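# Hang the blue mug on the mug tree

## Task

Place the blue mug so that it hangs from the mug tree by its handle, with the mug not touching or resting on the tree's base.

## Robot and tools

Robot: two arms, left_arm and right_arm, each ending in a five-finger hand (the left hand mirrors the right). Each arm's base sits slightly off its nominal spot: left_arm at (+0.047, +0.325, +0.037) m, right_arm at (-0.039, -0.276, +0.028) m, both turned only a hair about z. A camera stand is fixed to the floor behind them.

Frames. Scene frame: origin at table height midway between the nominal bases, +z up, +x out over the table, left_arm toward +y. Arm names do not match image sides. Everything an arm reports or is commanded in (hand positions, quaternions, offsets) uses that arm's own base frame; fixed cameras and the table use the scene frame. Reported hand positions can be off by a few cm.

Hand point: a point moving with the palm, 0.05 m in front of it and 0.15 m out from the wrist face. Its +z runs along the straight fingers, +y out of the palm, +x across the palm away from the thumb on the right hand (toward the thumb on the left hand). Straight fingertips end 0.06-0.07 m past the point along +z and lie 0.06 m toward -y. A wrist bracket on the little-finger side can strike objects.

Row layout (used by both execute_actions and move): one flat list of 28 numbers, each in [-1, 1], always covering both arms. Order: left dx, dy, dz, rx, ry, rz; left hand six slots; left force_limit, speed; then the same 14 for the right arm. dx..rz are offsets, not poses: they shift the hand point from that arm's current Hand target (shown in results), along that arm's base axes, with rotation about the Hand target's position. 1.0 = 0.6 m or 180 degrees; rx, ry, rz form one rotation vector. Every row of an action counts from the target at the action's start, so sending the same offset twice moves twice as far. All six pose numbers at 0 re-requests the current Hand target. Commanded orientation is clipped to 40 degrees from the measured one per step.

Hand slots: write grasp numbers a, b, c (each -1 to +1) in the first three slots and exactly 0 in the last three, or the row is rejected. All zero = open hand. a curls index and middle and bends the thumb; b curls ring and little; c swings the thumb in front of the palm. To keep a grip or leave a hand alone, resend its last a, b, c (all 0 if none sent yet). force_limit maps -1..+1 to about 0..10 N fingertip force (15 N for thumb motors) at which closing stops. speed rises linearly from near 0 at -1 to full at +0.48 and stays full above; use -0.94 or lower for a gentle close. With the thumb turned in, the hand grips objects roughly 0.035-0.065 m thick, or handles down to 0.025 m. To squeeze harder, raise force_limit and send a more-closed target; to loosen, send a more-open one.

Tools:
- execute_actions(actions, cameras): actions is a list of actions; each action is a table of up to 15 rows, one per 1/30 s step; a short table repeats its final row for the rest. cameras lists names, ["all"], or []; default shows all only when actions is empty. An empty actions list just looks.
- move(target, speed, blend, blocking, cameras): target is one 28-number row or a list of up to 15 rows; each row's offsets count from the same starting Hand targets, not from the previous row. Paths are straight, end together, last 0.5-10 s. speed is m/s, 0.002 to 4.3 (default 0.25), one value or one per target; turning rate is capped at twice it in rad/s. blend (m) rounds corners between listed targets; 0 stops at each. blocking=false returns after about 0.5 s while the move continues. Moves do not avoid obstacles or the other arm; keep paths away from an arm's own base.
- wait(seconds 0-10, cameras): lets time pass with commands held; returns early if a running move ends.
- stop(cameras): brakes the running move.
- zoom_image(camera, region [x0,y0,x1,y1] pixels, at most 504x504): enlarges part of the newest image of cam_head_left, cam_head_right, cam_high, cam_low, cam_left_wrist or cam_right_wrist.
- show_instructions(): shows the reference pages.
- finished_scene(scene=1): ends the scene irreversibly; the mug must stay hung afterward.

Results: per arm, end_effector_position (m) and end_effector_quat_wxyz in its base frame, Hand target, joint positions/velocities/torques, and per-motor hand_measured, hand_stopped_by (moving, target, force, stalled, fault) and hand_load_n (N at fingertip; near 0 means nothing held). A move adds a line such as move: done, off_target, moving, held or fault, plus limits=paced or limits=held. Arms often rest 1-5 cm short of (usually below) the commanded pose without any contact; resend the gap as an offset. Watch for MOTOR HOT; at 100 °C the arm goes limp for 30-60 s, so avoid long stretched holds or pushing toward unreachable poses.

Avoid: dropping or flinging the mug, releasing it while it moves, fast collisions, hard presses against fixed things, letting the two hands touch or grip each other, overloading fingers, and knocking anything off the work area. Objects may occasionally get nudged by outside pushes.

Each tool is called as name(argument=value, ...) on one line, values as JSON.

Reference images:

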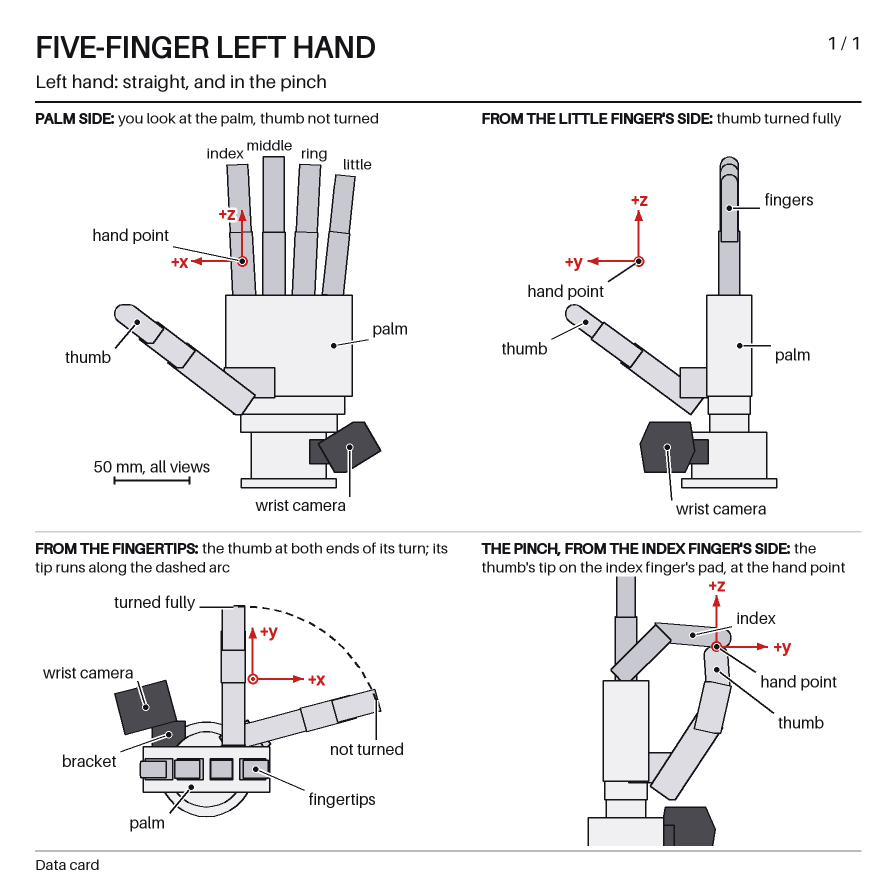

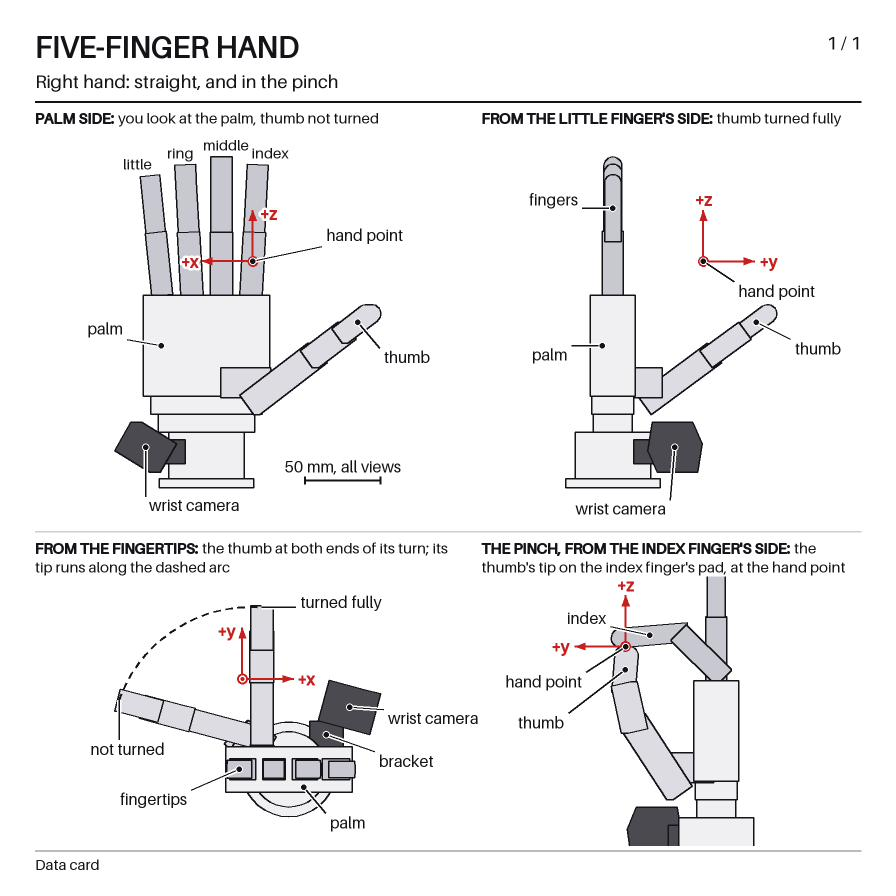

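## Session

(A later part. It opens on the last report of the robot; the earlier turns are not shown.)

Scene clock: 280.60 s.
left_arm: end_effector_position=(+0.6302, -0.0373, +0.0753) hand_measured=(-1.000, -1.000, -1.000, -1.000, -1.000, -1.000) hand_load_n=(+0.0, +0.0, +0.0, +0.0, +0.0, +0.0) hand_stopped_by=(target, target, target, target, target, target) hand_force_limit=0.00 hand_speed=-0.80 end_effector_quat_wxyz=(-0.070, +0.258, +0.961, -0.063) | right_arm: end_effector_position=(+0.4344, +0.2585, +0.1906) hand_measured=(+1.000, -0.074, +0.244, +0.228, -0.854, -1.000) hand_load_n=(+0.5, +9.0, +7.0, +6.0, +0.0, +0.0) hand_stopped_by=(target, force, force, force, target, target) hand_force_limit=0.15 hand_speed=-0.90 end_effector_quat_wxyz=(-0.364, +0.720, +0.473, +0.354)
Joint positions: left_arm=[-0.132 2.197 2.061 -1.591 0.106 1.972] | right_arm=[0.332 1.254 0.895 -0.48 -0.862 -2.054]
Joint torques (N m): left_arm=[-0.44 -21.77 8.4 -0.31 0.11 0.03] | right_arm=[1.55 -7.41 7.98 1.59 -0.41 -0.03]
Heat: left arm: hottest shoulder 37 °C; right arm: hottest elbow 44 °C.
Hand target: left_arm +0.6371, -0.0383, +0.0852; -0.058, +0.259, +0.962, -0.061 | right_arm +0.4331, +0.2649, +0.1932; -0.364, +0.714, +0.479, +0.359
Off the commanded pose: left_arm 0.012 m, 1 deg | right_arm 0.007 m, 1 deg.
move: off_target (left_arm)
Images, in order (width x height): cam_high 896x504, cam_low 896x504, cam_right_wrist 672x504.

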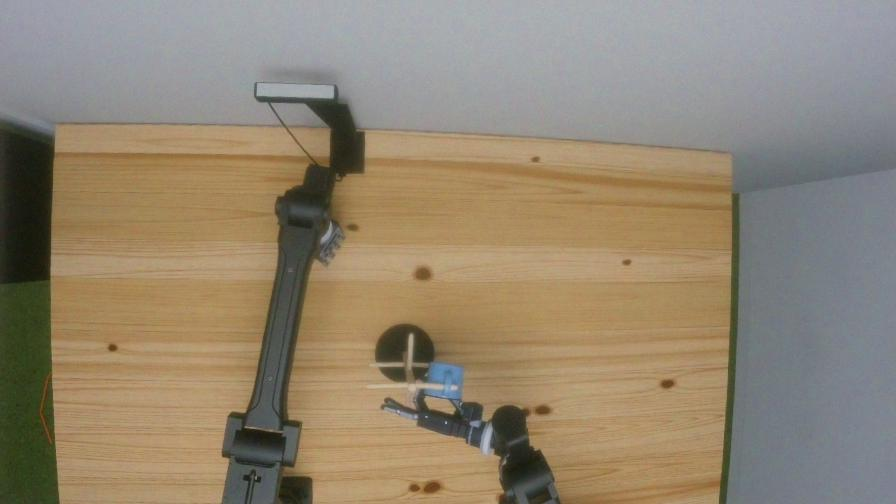

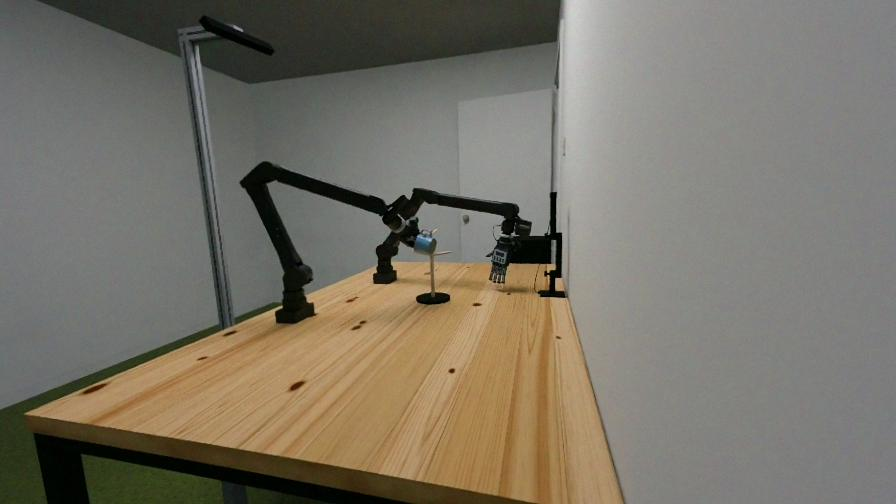

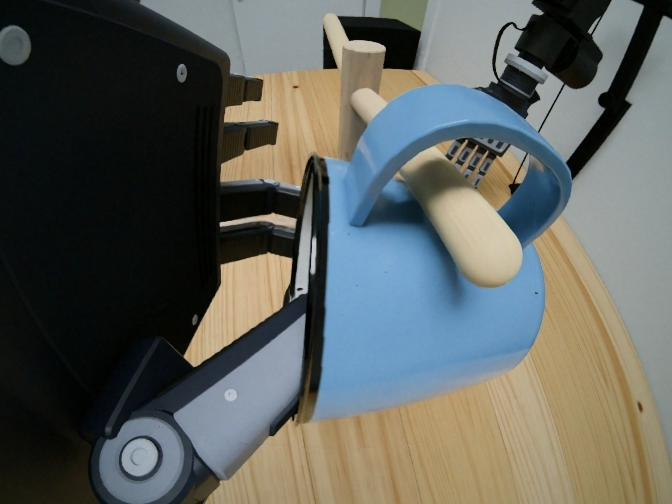

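move(target=[0,0,0,0,0,0,0,0,0,0,0,0,0,-0.8, -0.0083,-0.0117,-0.0133,0,0,0, 0.98,0,1,0,0,0,0.15,-0.9], speed=0.03, cameras=["cam_low","cam_high","cam_right_wrist"])

zoom_image(camera="cam_low", region=[395, 220, 455, 257])

zoom_image(camera="cam_right_wrist", region=[300, 40, 600, 290])

zoom_image(camera="cam_high", region=[380, 360, 500, 428])

Scene clock: 282.53 s.
left_arm: end_effector_position=(+0.6302, -0.0373, +0.0753) hand_measured=(-1.000, -1.000, -1.000, -1.000, -1.000, -1.000) hand_load_n=(+0.0, +0.0, +0.0, +0.0, +0.0, +0.0) hand_stopped_by=(target, target, target, target, target, target) hand_force_limit=0.00 hand_speed=-0.80 end_effector_quat_wxyz=(-0.070, +0.258, +0.961, -0.063) | right_arm: end_effector_position=(+0.4293, +0.2570, +0.1809) hand_measured=(+1.000, -0.074, +0.244, +0.228, -0.854, -1.000) hand_load_n=(+0.0, +8.5, +6.5, +6.0, +0.0, +0.0) hand_stopped_by=(target, force, force, force, target, target) hand_force_limit=0.15 hand_speed=-0.90 end_effector_quat_wxyz=(-0.366, +0.721, +0.472, +0.350)
Joint positions: left_arm=[-0.132 2.197 2.061 -1.591 0.106 1.972] | right_arm=[0.332 1.253 0.872 -0.466 -0.864 -2.054]
Joint torques (N m): left_arm=[-0.5 -21.71 8.39 -0.36 0.11 0.01] | right_arm=[0.56 -7.82 7.35 1.36 -0.7 -0.2]
Heat: left arm: hottest shoulder 37 °C; right arm: hottest elbow 44 °C.
Hand target: left_arm +0.6371, -0.0383, +0.0852; -0.058, +0.259, +0.962, -0.061 | right_arm +0.4281, +0.2579, +0.1853; -0.364, +0.713, +0.479, +0.359
Off the commanded pose: left_arm 0.012 m, 1 deg | right_arm 0.005 m, 2 deg.
move: off_target (left_arm)
Images, in order (width x height): cam_high 896x504, cam_low 896x504, cam_right_wrist 672x504.

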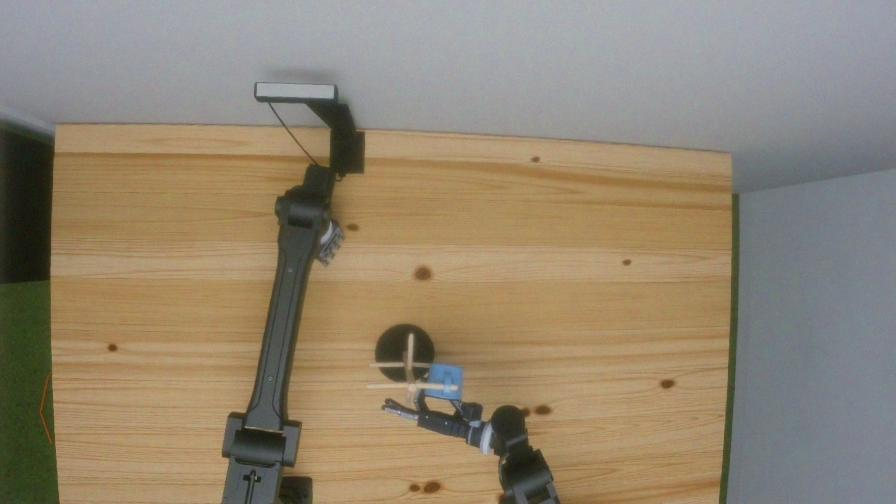

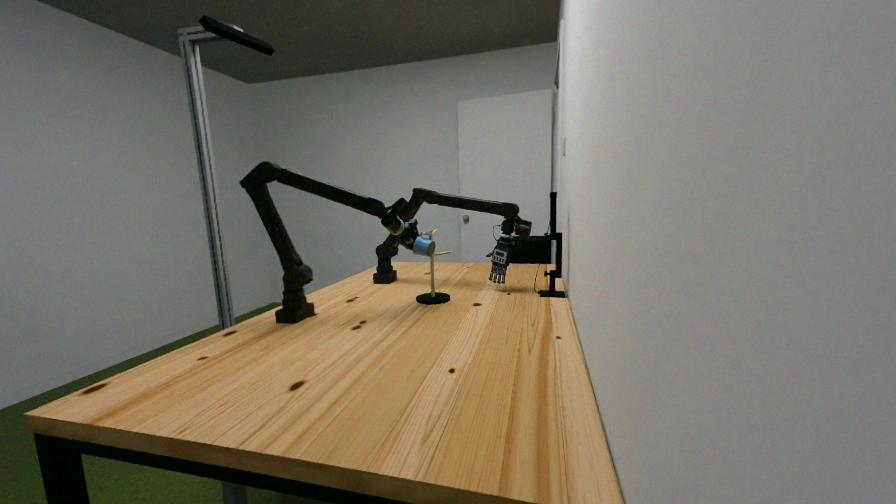

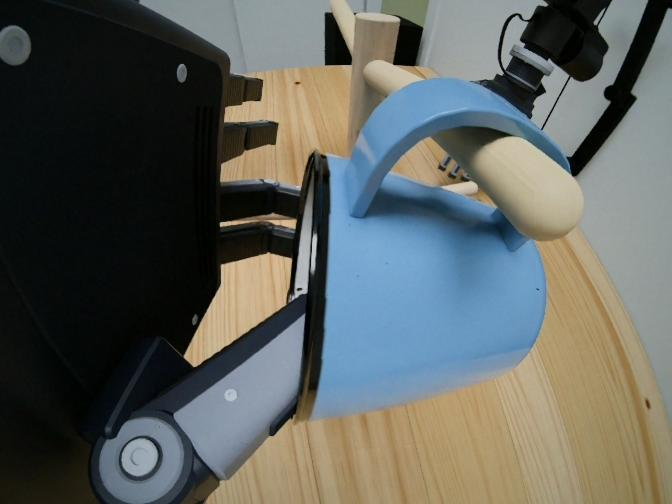

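Scaled by 8.400 from the camera's 896x504 image, which has a finer 1280x720 frame.

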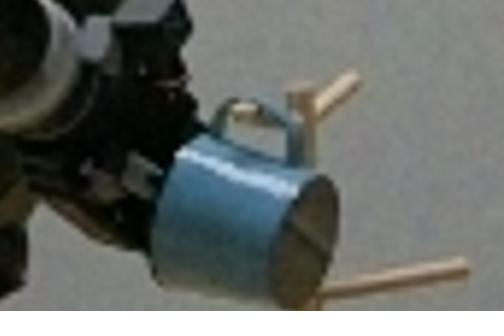

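Scaled by 1.680 from the camera's 672x504 image, which has a finer 960x720 frame.

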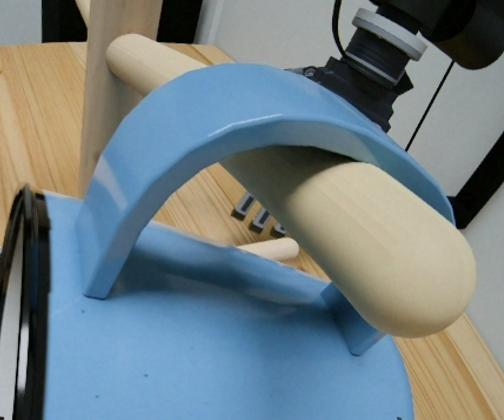

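Scaled by 4.200 from the camera's 896x504 image, which has a finer 1280x720 frame.

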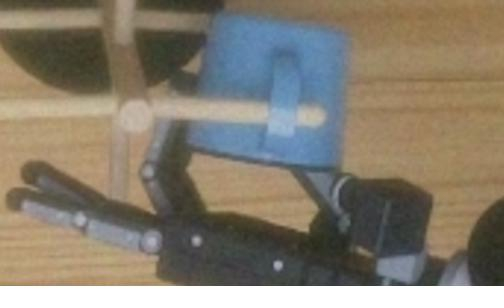

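zoom_image(camera="cam_high", region=[400, 365, 450, 415])

zoom_image(camera="cam_right_wrist", region=[200, 0, 420, 320])

Scaled by 10.080 from the camera's 896x504 image, which has a finer 1280x720 frame.

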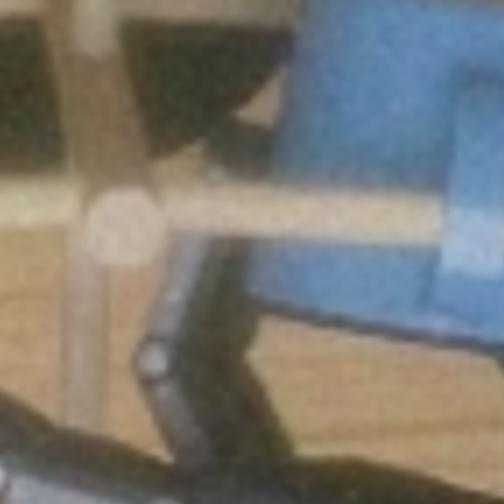

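Scaled by 1.575 from the camera's 672x504 image, which has a finer 960x720 frame.

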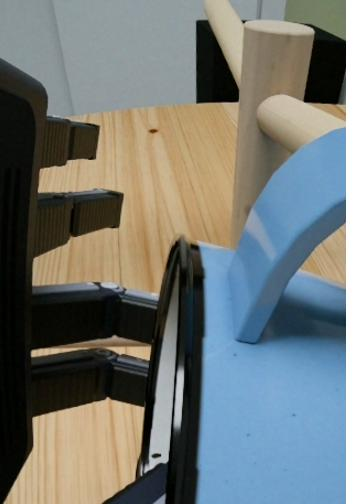

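move(target=[0,0,0,0,0,0,0,0,0,0,0,0,0,-0.8, 0,0,0,0,0,0, 0.64,0,1,0,0,0,-0.5,-0.9], speed=0.03, cameras=["cam_low","cam_high","cam_right_wrist"])

zoom_image(camera="cam_low", region=[395, 220, 455, 257])

zoom_image(camera="cam_right_wrist", region=[300, 40, 600, 290])

zoom_image(camera="cam_high", region=[400, 365, 470, 415])

Scene clock: 288.93 s.
left_arm: end_effector_position=(+0.6302, -0.0373, +0.0753) hand_measured=(-1.000, -1.000, -1.000, -1.000, -1.000, -1.000) hand_load_n=(+0.0, +0.0, +0.0, +0.0, +0.0, +0.0) hand_stopped_by=(target, target, target, target, target, target) hand_force_limit=0.00 hand_speed=-0.80 end_effector_quat_wxyz=(-0.070, +0.258, +0.961, -0.063) | right_arm: end_effector_position=(+0.4282, +0.2571, +0.1806) hand_measured=(+1.000, -0.170, +0.244, +0.130, -0.904, -1.000) hand_load_n=(+0.0, +0.0, +0.5, +0.0, +0.0, +0.0) hand_stopped_by=(target, target, force, target, target, target) hand_force_limit=-0.50 hand_speed=-0.90 end_effector_quat_wxyz=(-0.367, +0.721, +0.473, +0.350)
Joint positions: left_arm=[-0.132 2.197 2.061 -1.591 0.106 1.972] | right_arm=[0.332 1.252 0.869 -0.466 -0.866 -2.054]
Joint torques (N m): left_arm=[-0.44 -21.77 8.4 -0.36 0.11 0.03] | right_arm=[0.91 -7.77 7.61 1.29 -0.64 -0.17]
Heat: left arm: hottest shoulder 37 °C; right arm: hottest elbow 42 °C.
Hand target: left_arm +0.6371, -0.0383, +0.0852; -0.058, +0.259, +0.962, -0.061 | right_arm +0.4281, +0.2579, +0.1853; -0.364, +0.714, +0.479, +0.359
Off the commanded pose: left_arm 0.012 m, 1 deg | right_arm 0.005 m, 2 deg.
move: off_target (left_arm)
Images, in order (width x height): cam_high 896x504, cam_low 896x504, cam_right_wrist 672x504.

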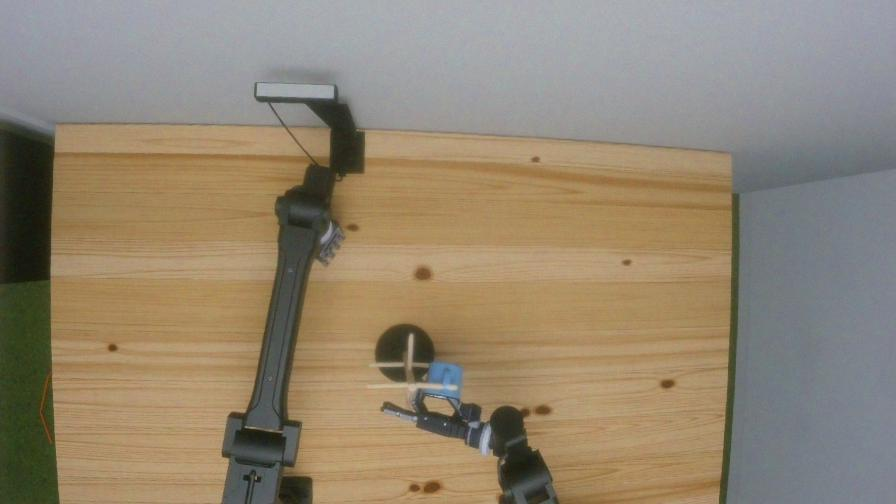

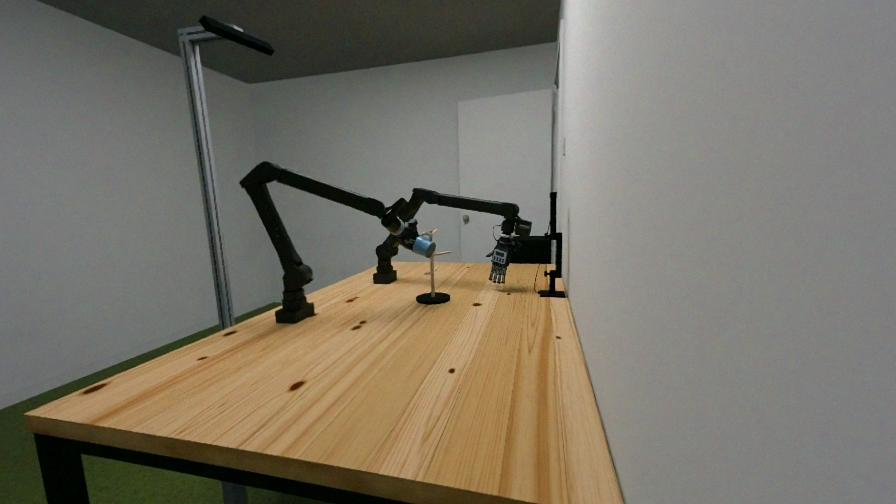

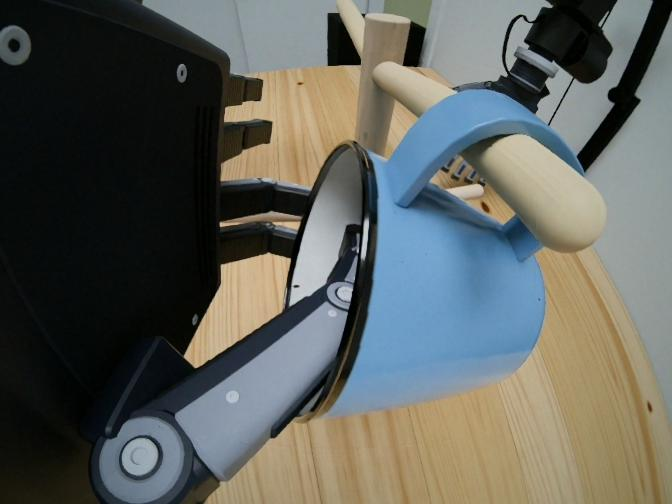

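Scaled by 8.400 from the camera's 896x504 image, which has a finer 1280x720 frame.

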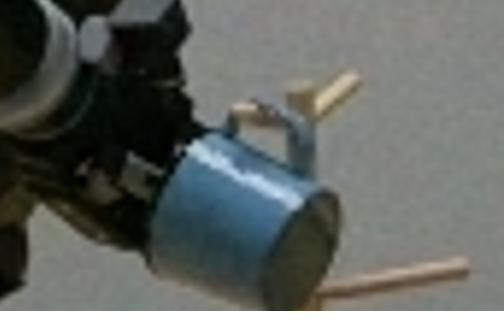

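Scaled by 1.680 from the camera's 672x504 image, which has a finer 960x720 frame.

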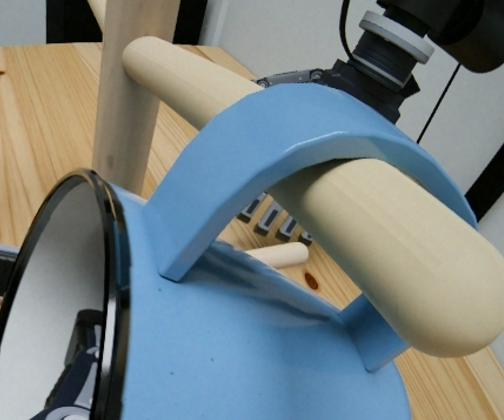

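Scaled by 7.200 from the camera's 896x504 image, which has a finer 1280x720 frame.

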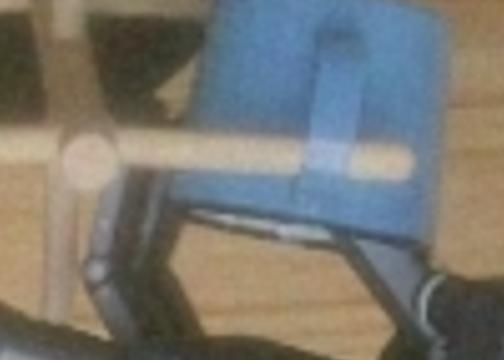

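execute_actions(actions=[], cameras=["cam_head_left","cam_head_right","cam_high"])

zoom_image(camera="cam_head_left", region=[440, 160, 510, 230])

zoom_image(camera="cam_head_right", region=[445, 155, 525, 235])

Scene clock: 293.63 s.
left_arm: end_effector_position=(+0.6302, -0.0373, +0.0753) hand_measured=(-1.000, -1.000, -1.000, -1.000, -1.000, -1.000) hand_load_n=(+0.0, +0.0, +0.0, +0.0, +0.0, +0.0) hand_stopped_by=(target, target, target, target, target, target) hand_force_limit=0.00 hand_speed=-0.80 end_effector_quat_wxyz=(-0.070, +0.258, +0.961, -0.063) | right_arm: end_effector_position=(+0.4282, +0.2571, +0.1806) hand_measured=(+1.000, -0.170, +0.244, +0.130, -0.904, -1.000) hand_load_n=(+0.0, +0.0, +0.5, +0.0, +0.0, +0.0) hand_stopped_by=(target, target, force, target, target, target) hand_force_limit=-0.50 hand_speed=-0.90 end_effector_quat_wxyz=(-0.367, +0.721, +0.473, +0.350)
Joint positions: left_arm=[-0.132 2.197 2.061 -1.591 0.106 1.972] | right_arm=[0.332 1.252 0.869 -0.466 -0.866 -2.054]
Joint velocities: within noise
Joint torques (N m): left_arm=[-0.5 -21.71 8.43 -0.32 0.1 0.03] | right_arm=[0.73 -7.65 7.57 1.35 -0.59 -0.19]
Motor temperatures (°C): left_arm=[29 37 36 28 26 27] | right_arm=[31 28 42 30 30 25]
Heat: left arm: hottest shoulder 37 °C; right arm: hottest elbow 42 °C.
Hand target: left_arm +0.6371, -0.0383, +0.0852; -0.058, +0.259, +0.962, -0.061 | right_arm +0.4281, +0.2579, +0.1853; -0.364, +0.714, +0.479, +0.359
Off the commanded pose: left_arm 0.012 m, 1 deg | right_arm 0.005 m, 2 deg.
Images, in order (width x height): cam_head_left 896x504, cam_head_right 896x504, cam_high 896x504.

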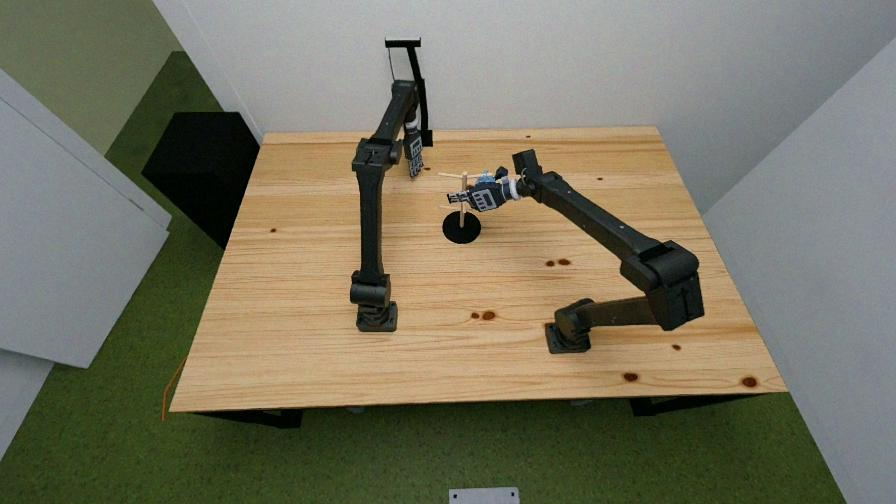

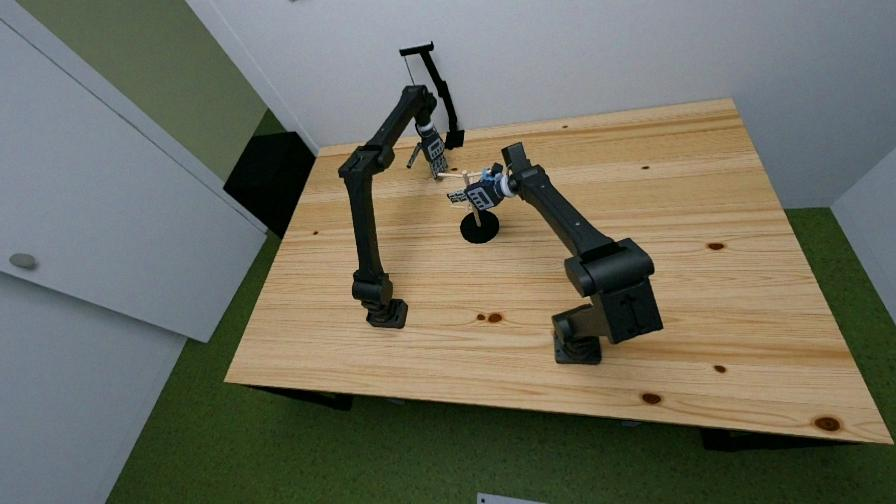

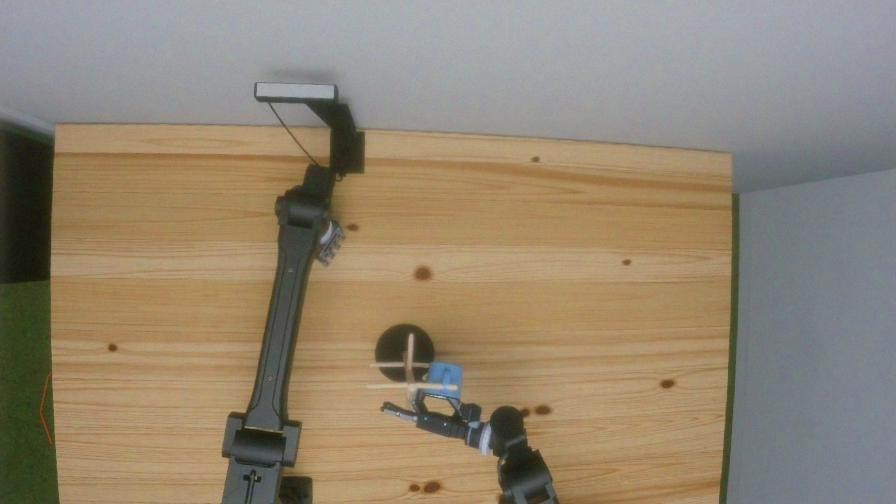

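Scaled by 7.200 from the camera's 896x504 image, which has a finer 1280x720 frame.

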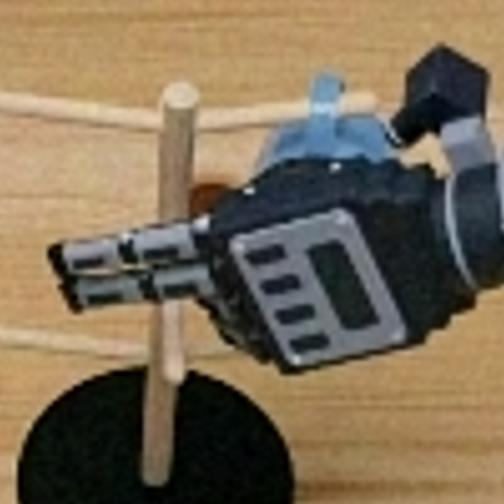

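Scaled by 6.300 from the camera's 896x504 image, which has a finer 1280x720 frame.

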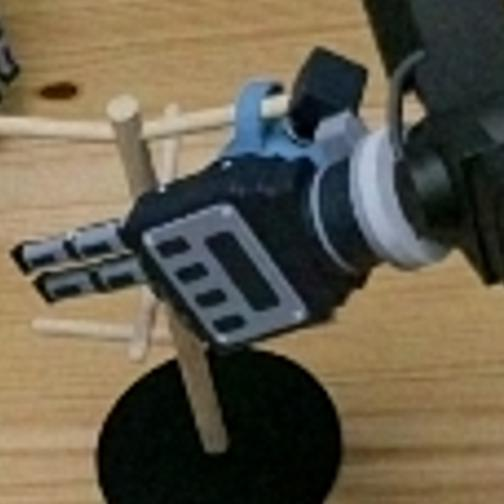

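move(target=[0,0,0,0,0,0,0,0,0,0,0,0,0,-0.8, -0.0475,0.0067,0.0200,0,0,0, 0.64,0,1,0,0,0,-0.5,-0.9], speed=0.06, cameras=["cam_low","cam_high","cam_right_wrist"])

zoom_image(camera="cam_low", region=[395, 220, 455, 257])

zoom_image(camera="cam_high", region=[380, 360, 480, 420])

Scene clock: 296.03 s.
left_arm: end_effector_position=(+0.6302, -0.0373, +0.0753) hand_measured=(-1.000, -1.000, -1.000, -1.000, -1.000, -1.000) hand_load_n=(+0.0, +0.0, +0.0, +0.0, +0.0, +0.0) hand_stopped_by=(target, target, target, target, target, target) hand_force_limit=0.00 hand_speed=-0.80 end_effector_quat_wxyz=(-0.070, +0.258, +0.961, -0.063) | right_arm: end_effector_position=(+0.4055, +0.2587, +0.1954) hand_measured=(+1.000, -0.170, +0.244, +0.130, -0.904, -1.000) hand_load_n=(+0.5, +1.5, +2.0, +0.0, +0.0, +0.0) hand_stopped_by=(target, target, force, target, target, target) hand_force_limit=-0.50 hand_speed=-0.90 end_effector_quat_wxyz=(-0.363, +0.715, +0.477, +0.360)
Joint positions: left_arm=[-0.132 2.197 2.061 -1.591 0.106 1.972] | right_arm=[0.358 1.165 0.827 -0.466 -0.846 -2.032]
Joint torques (N m): left_arm=[-0.56 -21.77 8.4 -0.34 0.11 0.03] | right_arm=[0.97 -6.65 7.94 0.94 -0.36 0.01]
Heat: left arm: hottest shoulder 37 °C; right arm: hottest elbow 42 °C.
Hand target: left_arm +0.6371, -0.0383, +0.0852; -0.058, +0.259, +0.962, -0.061 | right_arm +0.3996, +0.2619, +0.1972; -0.364, +0.714, +0.479, +0.359
Off the commanded pose: left_arm 0.012 m, 1 deg | right_arm 0.007 m, 0 deg.
move: off_target (left_arm)
Images, in order (width x height): cam_high 896x504, cam_low 896x504, cam_right_wrist 672x504.

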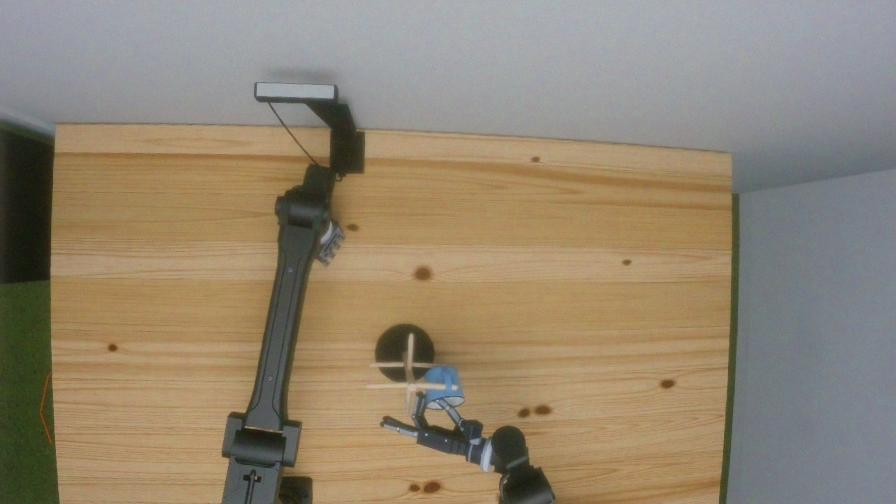

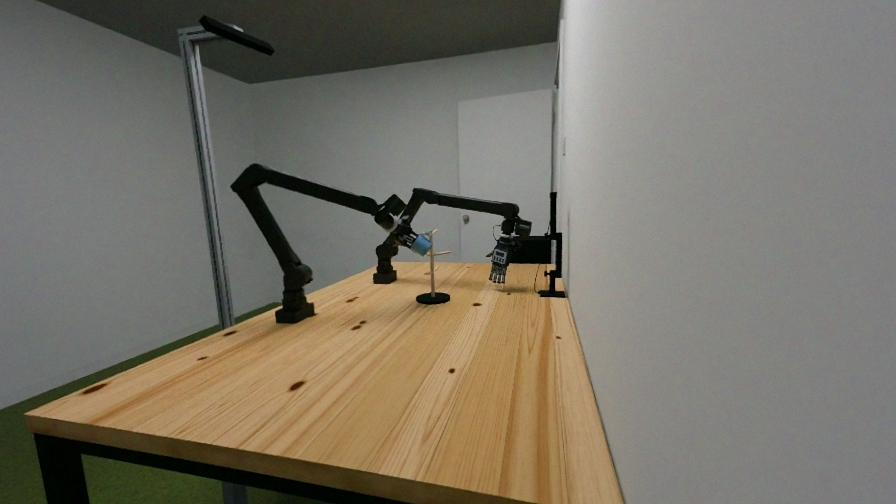

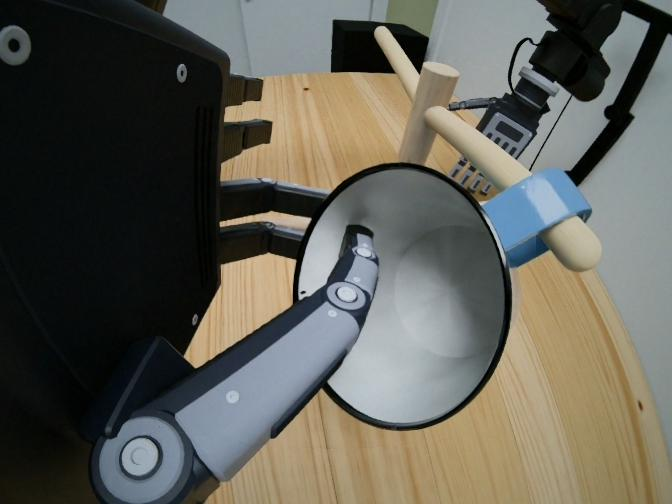

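Scaled by 8.400 from the camera's 896x504 image, which has a finer 1280x720 frame.

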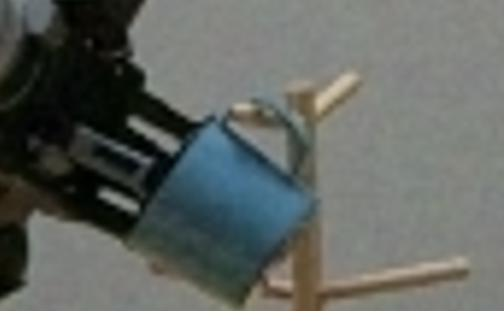

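Scaled by 5.040 from the camera's 896x504 image, which has a finer 1280x720 frame.

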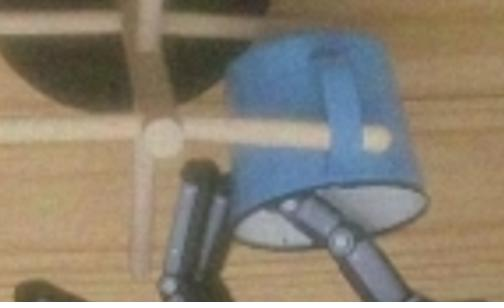

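move(target=[0,0,0,0,0,0,0,0,0,0,0,0,0,-0.8, 0,0,0,0,0,0, 0.56,0,1,0,0,0,-0.5,-0.9], speed=0.06, cameras=["cam_low","cam_high","cam_right_wrist"])

zoom_image(camera="cam_low", region=[395, 220, 455, 257])

zoom_image(camera="cam_high", region=[380, 360, 480, 420])

Scene clock: 298.97 s.
left_arm: end_effector_position=(+0.6302, -0.0373, +0.0753) hand_measured=(-1.000, -1.000, -1.000, -1.000, -1.000, -1.000) hand_load_n=(+0.0, +0.0, +0.0, +0.0, +0.0, +0.0) hand_stopped_by=(target, target, target, target, target, target) hand_force_limit=0.00 hand_speed=-0.80 end_effector_quat_wxyz=(-0.070, +0.258, +0.961, -0.063) | right_arm: end_effector_position=(+0.4053, +0.2585, +0.1967) hand_measured=(+1.000, -0.230, +0.120, -0.030, -0.916, -1.000) hand_load_n=(+0.0, +0.0, +0.0, +0.0, +0.0, +0.0) hand_stopped_by=(target, target, target, target, target, target) hand_force_limit=-0.50 hand_speed=-0.90 end_effector_quat_wxyz=(-0.362, +0.714, +0.478, +0.361)
Joint positions: left_arm=[-0.132 2.197 2.061 -1.591 0.106 1.972] | right_arm=[0.358 1.162 0.827 -0.466 -0.845 -2.031]
Joint torques (N m): left_arm=[-0.56 -21.77 8.42 -0.31 0.1 0.02] | right_arm=[1.38 -6.18 7.86 0.9 -0.35 -0.01]
Heat: left arm: hottest shoulder 37 °C; right arm: hottest elbow 42 °C.
Hand target: left_arm +0.6371, -0.0383, +0.0852; -0.058, +0.259, +0.962, -0.061 | right_arm +0.3996, +0.2619, +0.1973; -0.364, +0.713, +0.479, +0.359
Off the commanded pose: left_arm 0.012 m, 1 deg | right_arm 0.007 m, 0 deg.
move: off_target (left_arm)
Images, in order (width x height): cam_high 896x504, cam_low 896x504, cam_right_wrist 672x504.

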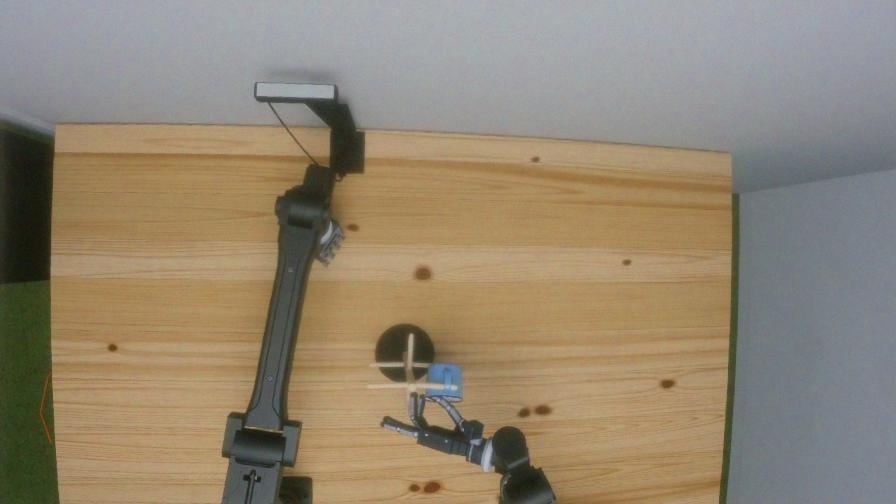

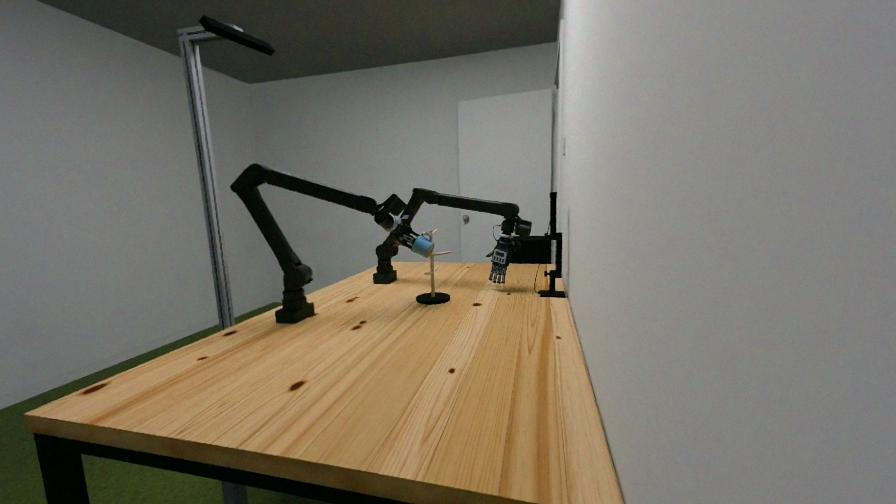

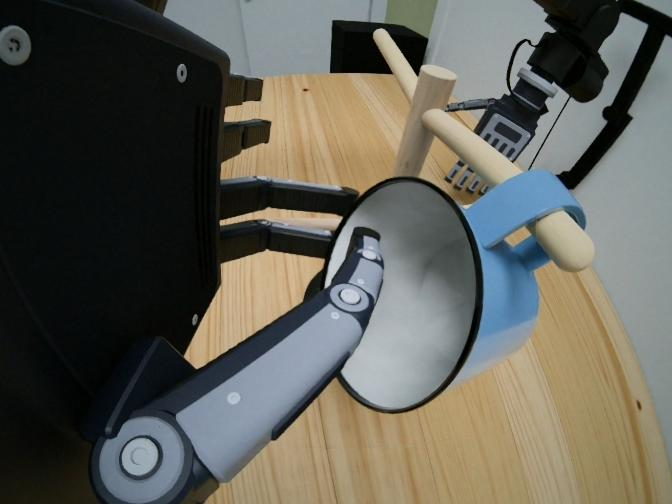

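Scaled by 8.400 from the camera's 896x504 image, which has a finer 1280x720 frame.

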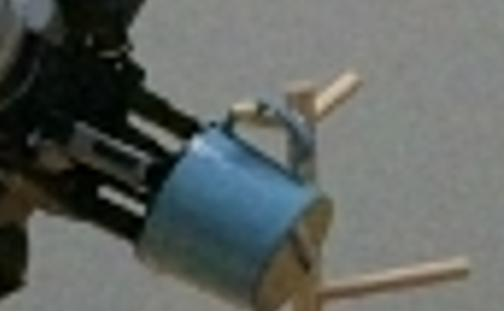

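Scaled by 5.040 from the camera's 896x504 image, which has a finer 1280x720 frame.

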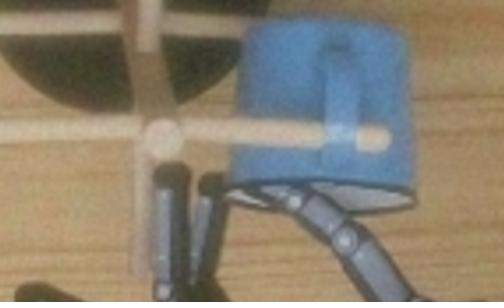

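move(target=[0,0,0,0,0,0,0,0,0,0,0,0,0,-0.8, -0.0667,-0.0067,0.0217,0,0,0, 0.56,0,1,0,0,0,-0.5,-0.9], speed=0.06, cameras=["cam_low","cam_high","cam_right_wrist"])

zoom_image(camera="cam_low", region=[395, 220, 455, 257])

zoom_image(camera="cam_high", region=[380, 360, 480, 420])

Scene clock: 301.93 s.
left_arm: end_effector_position=(+0.6302, -0.0373, +0.0753) hand_measured=(-1.000, -1.000, -1.000, -1.000, -1.000, -1.000) hand_load_n=(+0.0, +0.0, +0.0, +0.0, +0.0, +0.0) hand_stopped_by=(target, target, target, target, target, target) hand_force_limit=0.00 hand_speed=-0.80 end_effector_quat_wxyz=(-0.070, +0.258, +0.961, -0.063) | right_arm: end_effector_position=(+0.3674, +0.2557, +0.2140) hand_measured=(+1.000, -0.230, +0.120, -0.030, -0.916, -1.000) hand_load_n=(+0.0, +0.0, +0.0, +0.0, +0.0, +0.0) hand_stopped_by=(target, target, target, target, target, target) hand_force_limit=-0.50 hand_speed=-0.90 end_effector_quat_wxyz=(-0.361, +0.710, +0.480, +0.367)
Joint positions: left_arm=[-0.132 2.197 2.061 -1.591 0.106 1.972] | right_arm=[0.393 1.03 0.773 -0.506 -0.821 -1.999]
Joint torques (N m): left_arm=[-0.44 -21.95 8.42 -0.32 0.11 0.03] | right_arm=[1.67 -4.84 7.82 0.83 -0.3 0.04]
Heat: left arm: hottest shoulder 37 °C; right arm: hottest elbow 41 °C.
Hand target: left_arm +0.6371, -0.0383, +0.0852; -0.058, +0.259, +0.962, -0.061 | right_arm +0.3596, +0.2580, +0.2104; -0.364, +0.713, +0.479, +0.359
Off the commanded pose: left_arm 0.012 m, 1 deg | right_arm 0.009 m, 1 deg.
move: off_target (left_arm)
Images, in order (width x height): cam_high 896x504, cam_low 896x504, cam_right_wrist 672x504.

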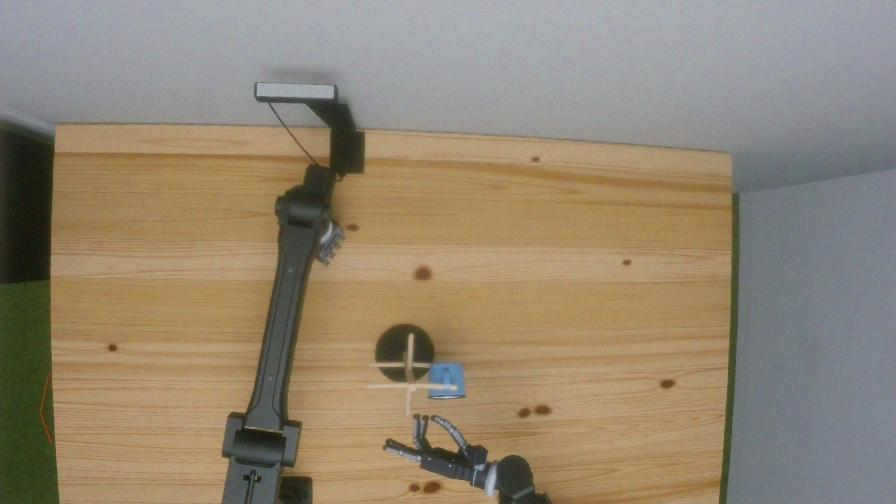

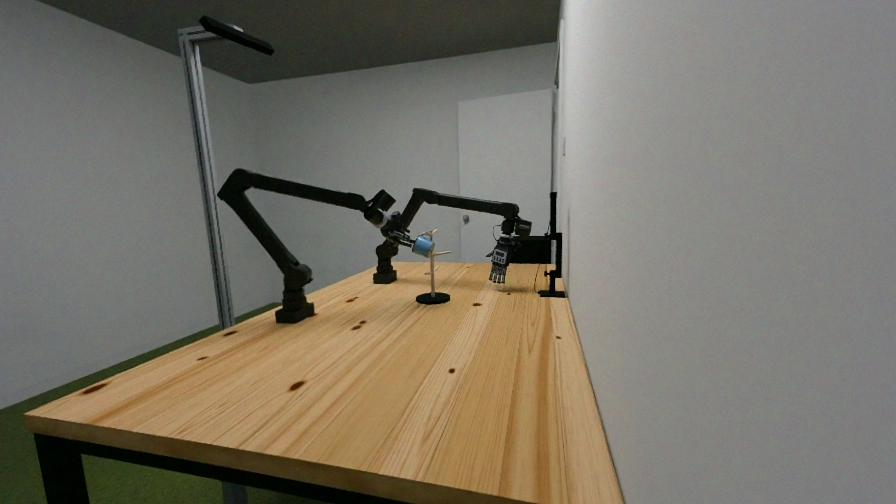

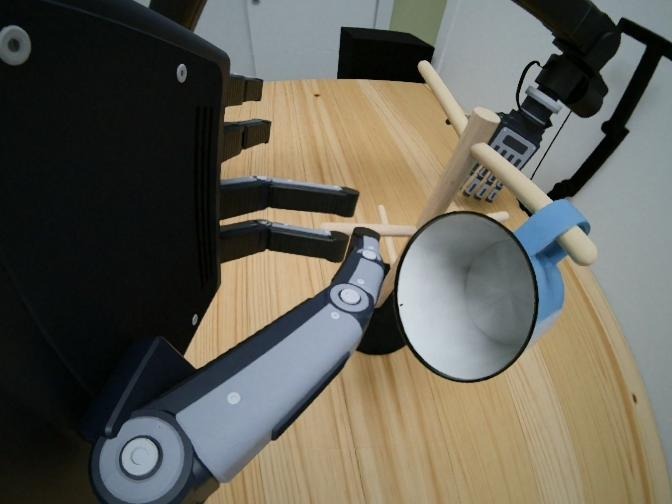

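Scaled by 8.400 from the camera's 896x504 image, which has a finer 1280x720 frame.

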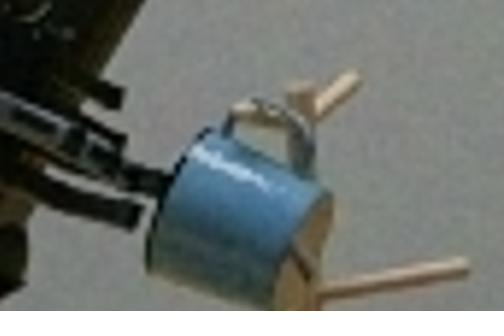

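Scaled by 5.040 from the camera's 896x504 image, which has a finer 1280x720 frame.

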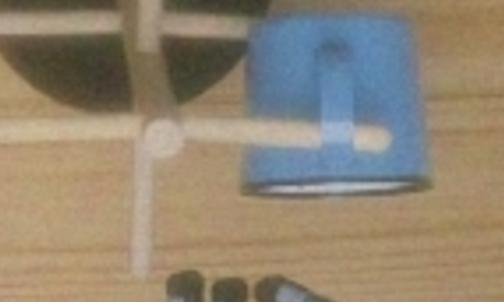

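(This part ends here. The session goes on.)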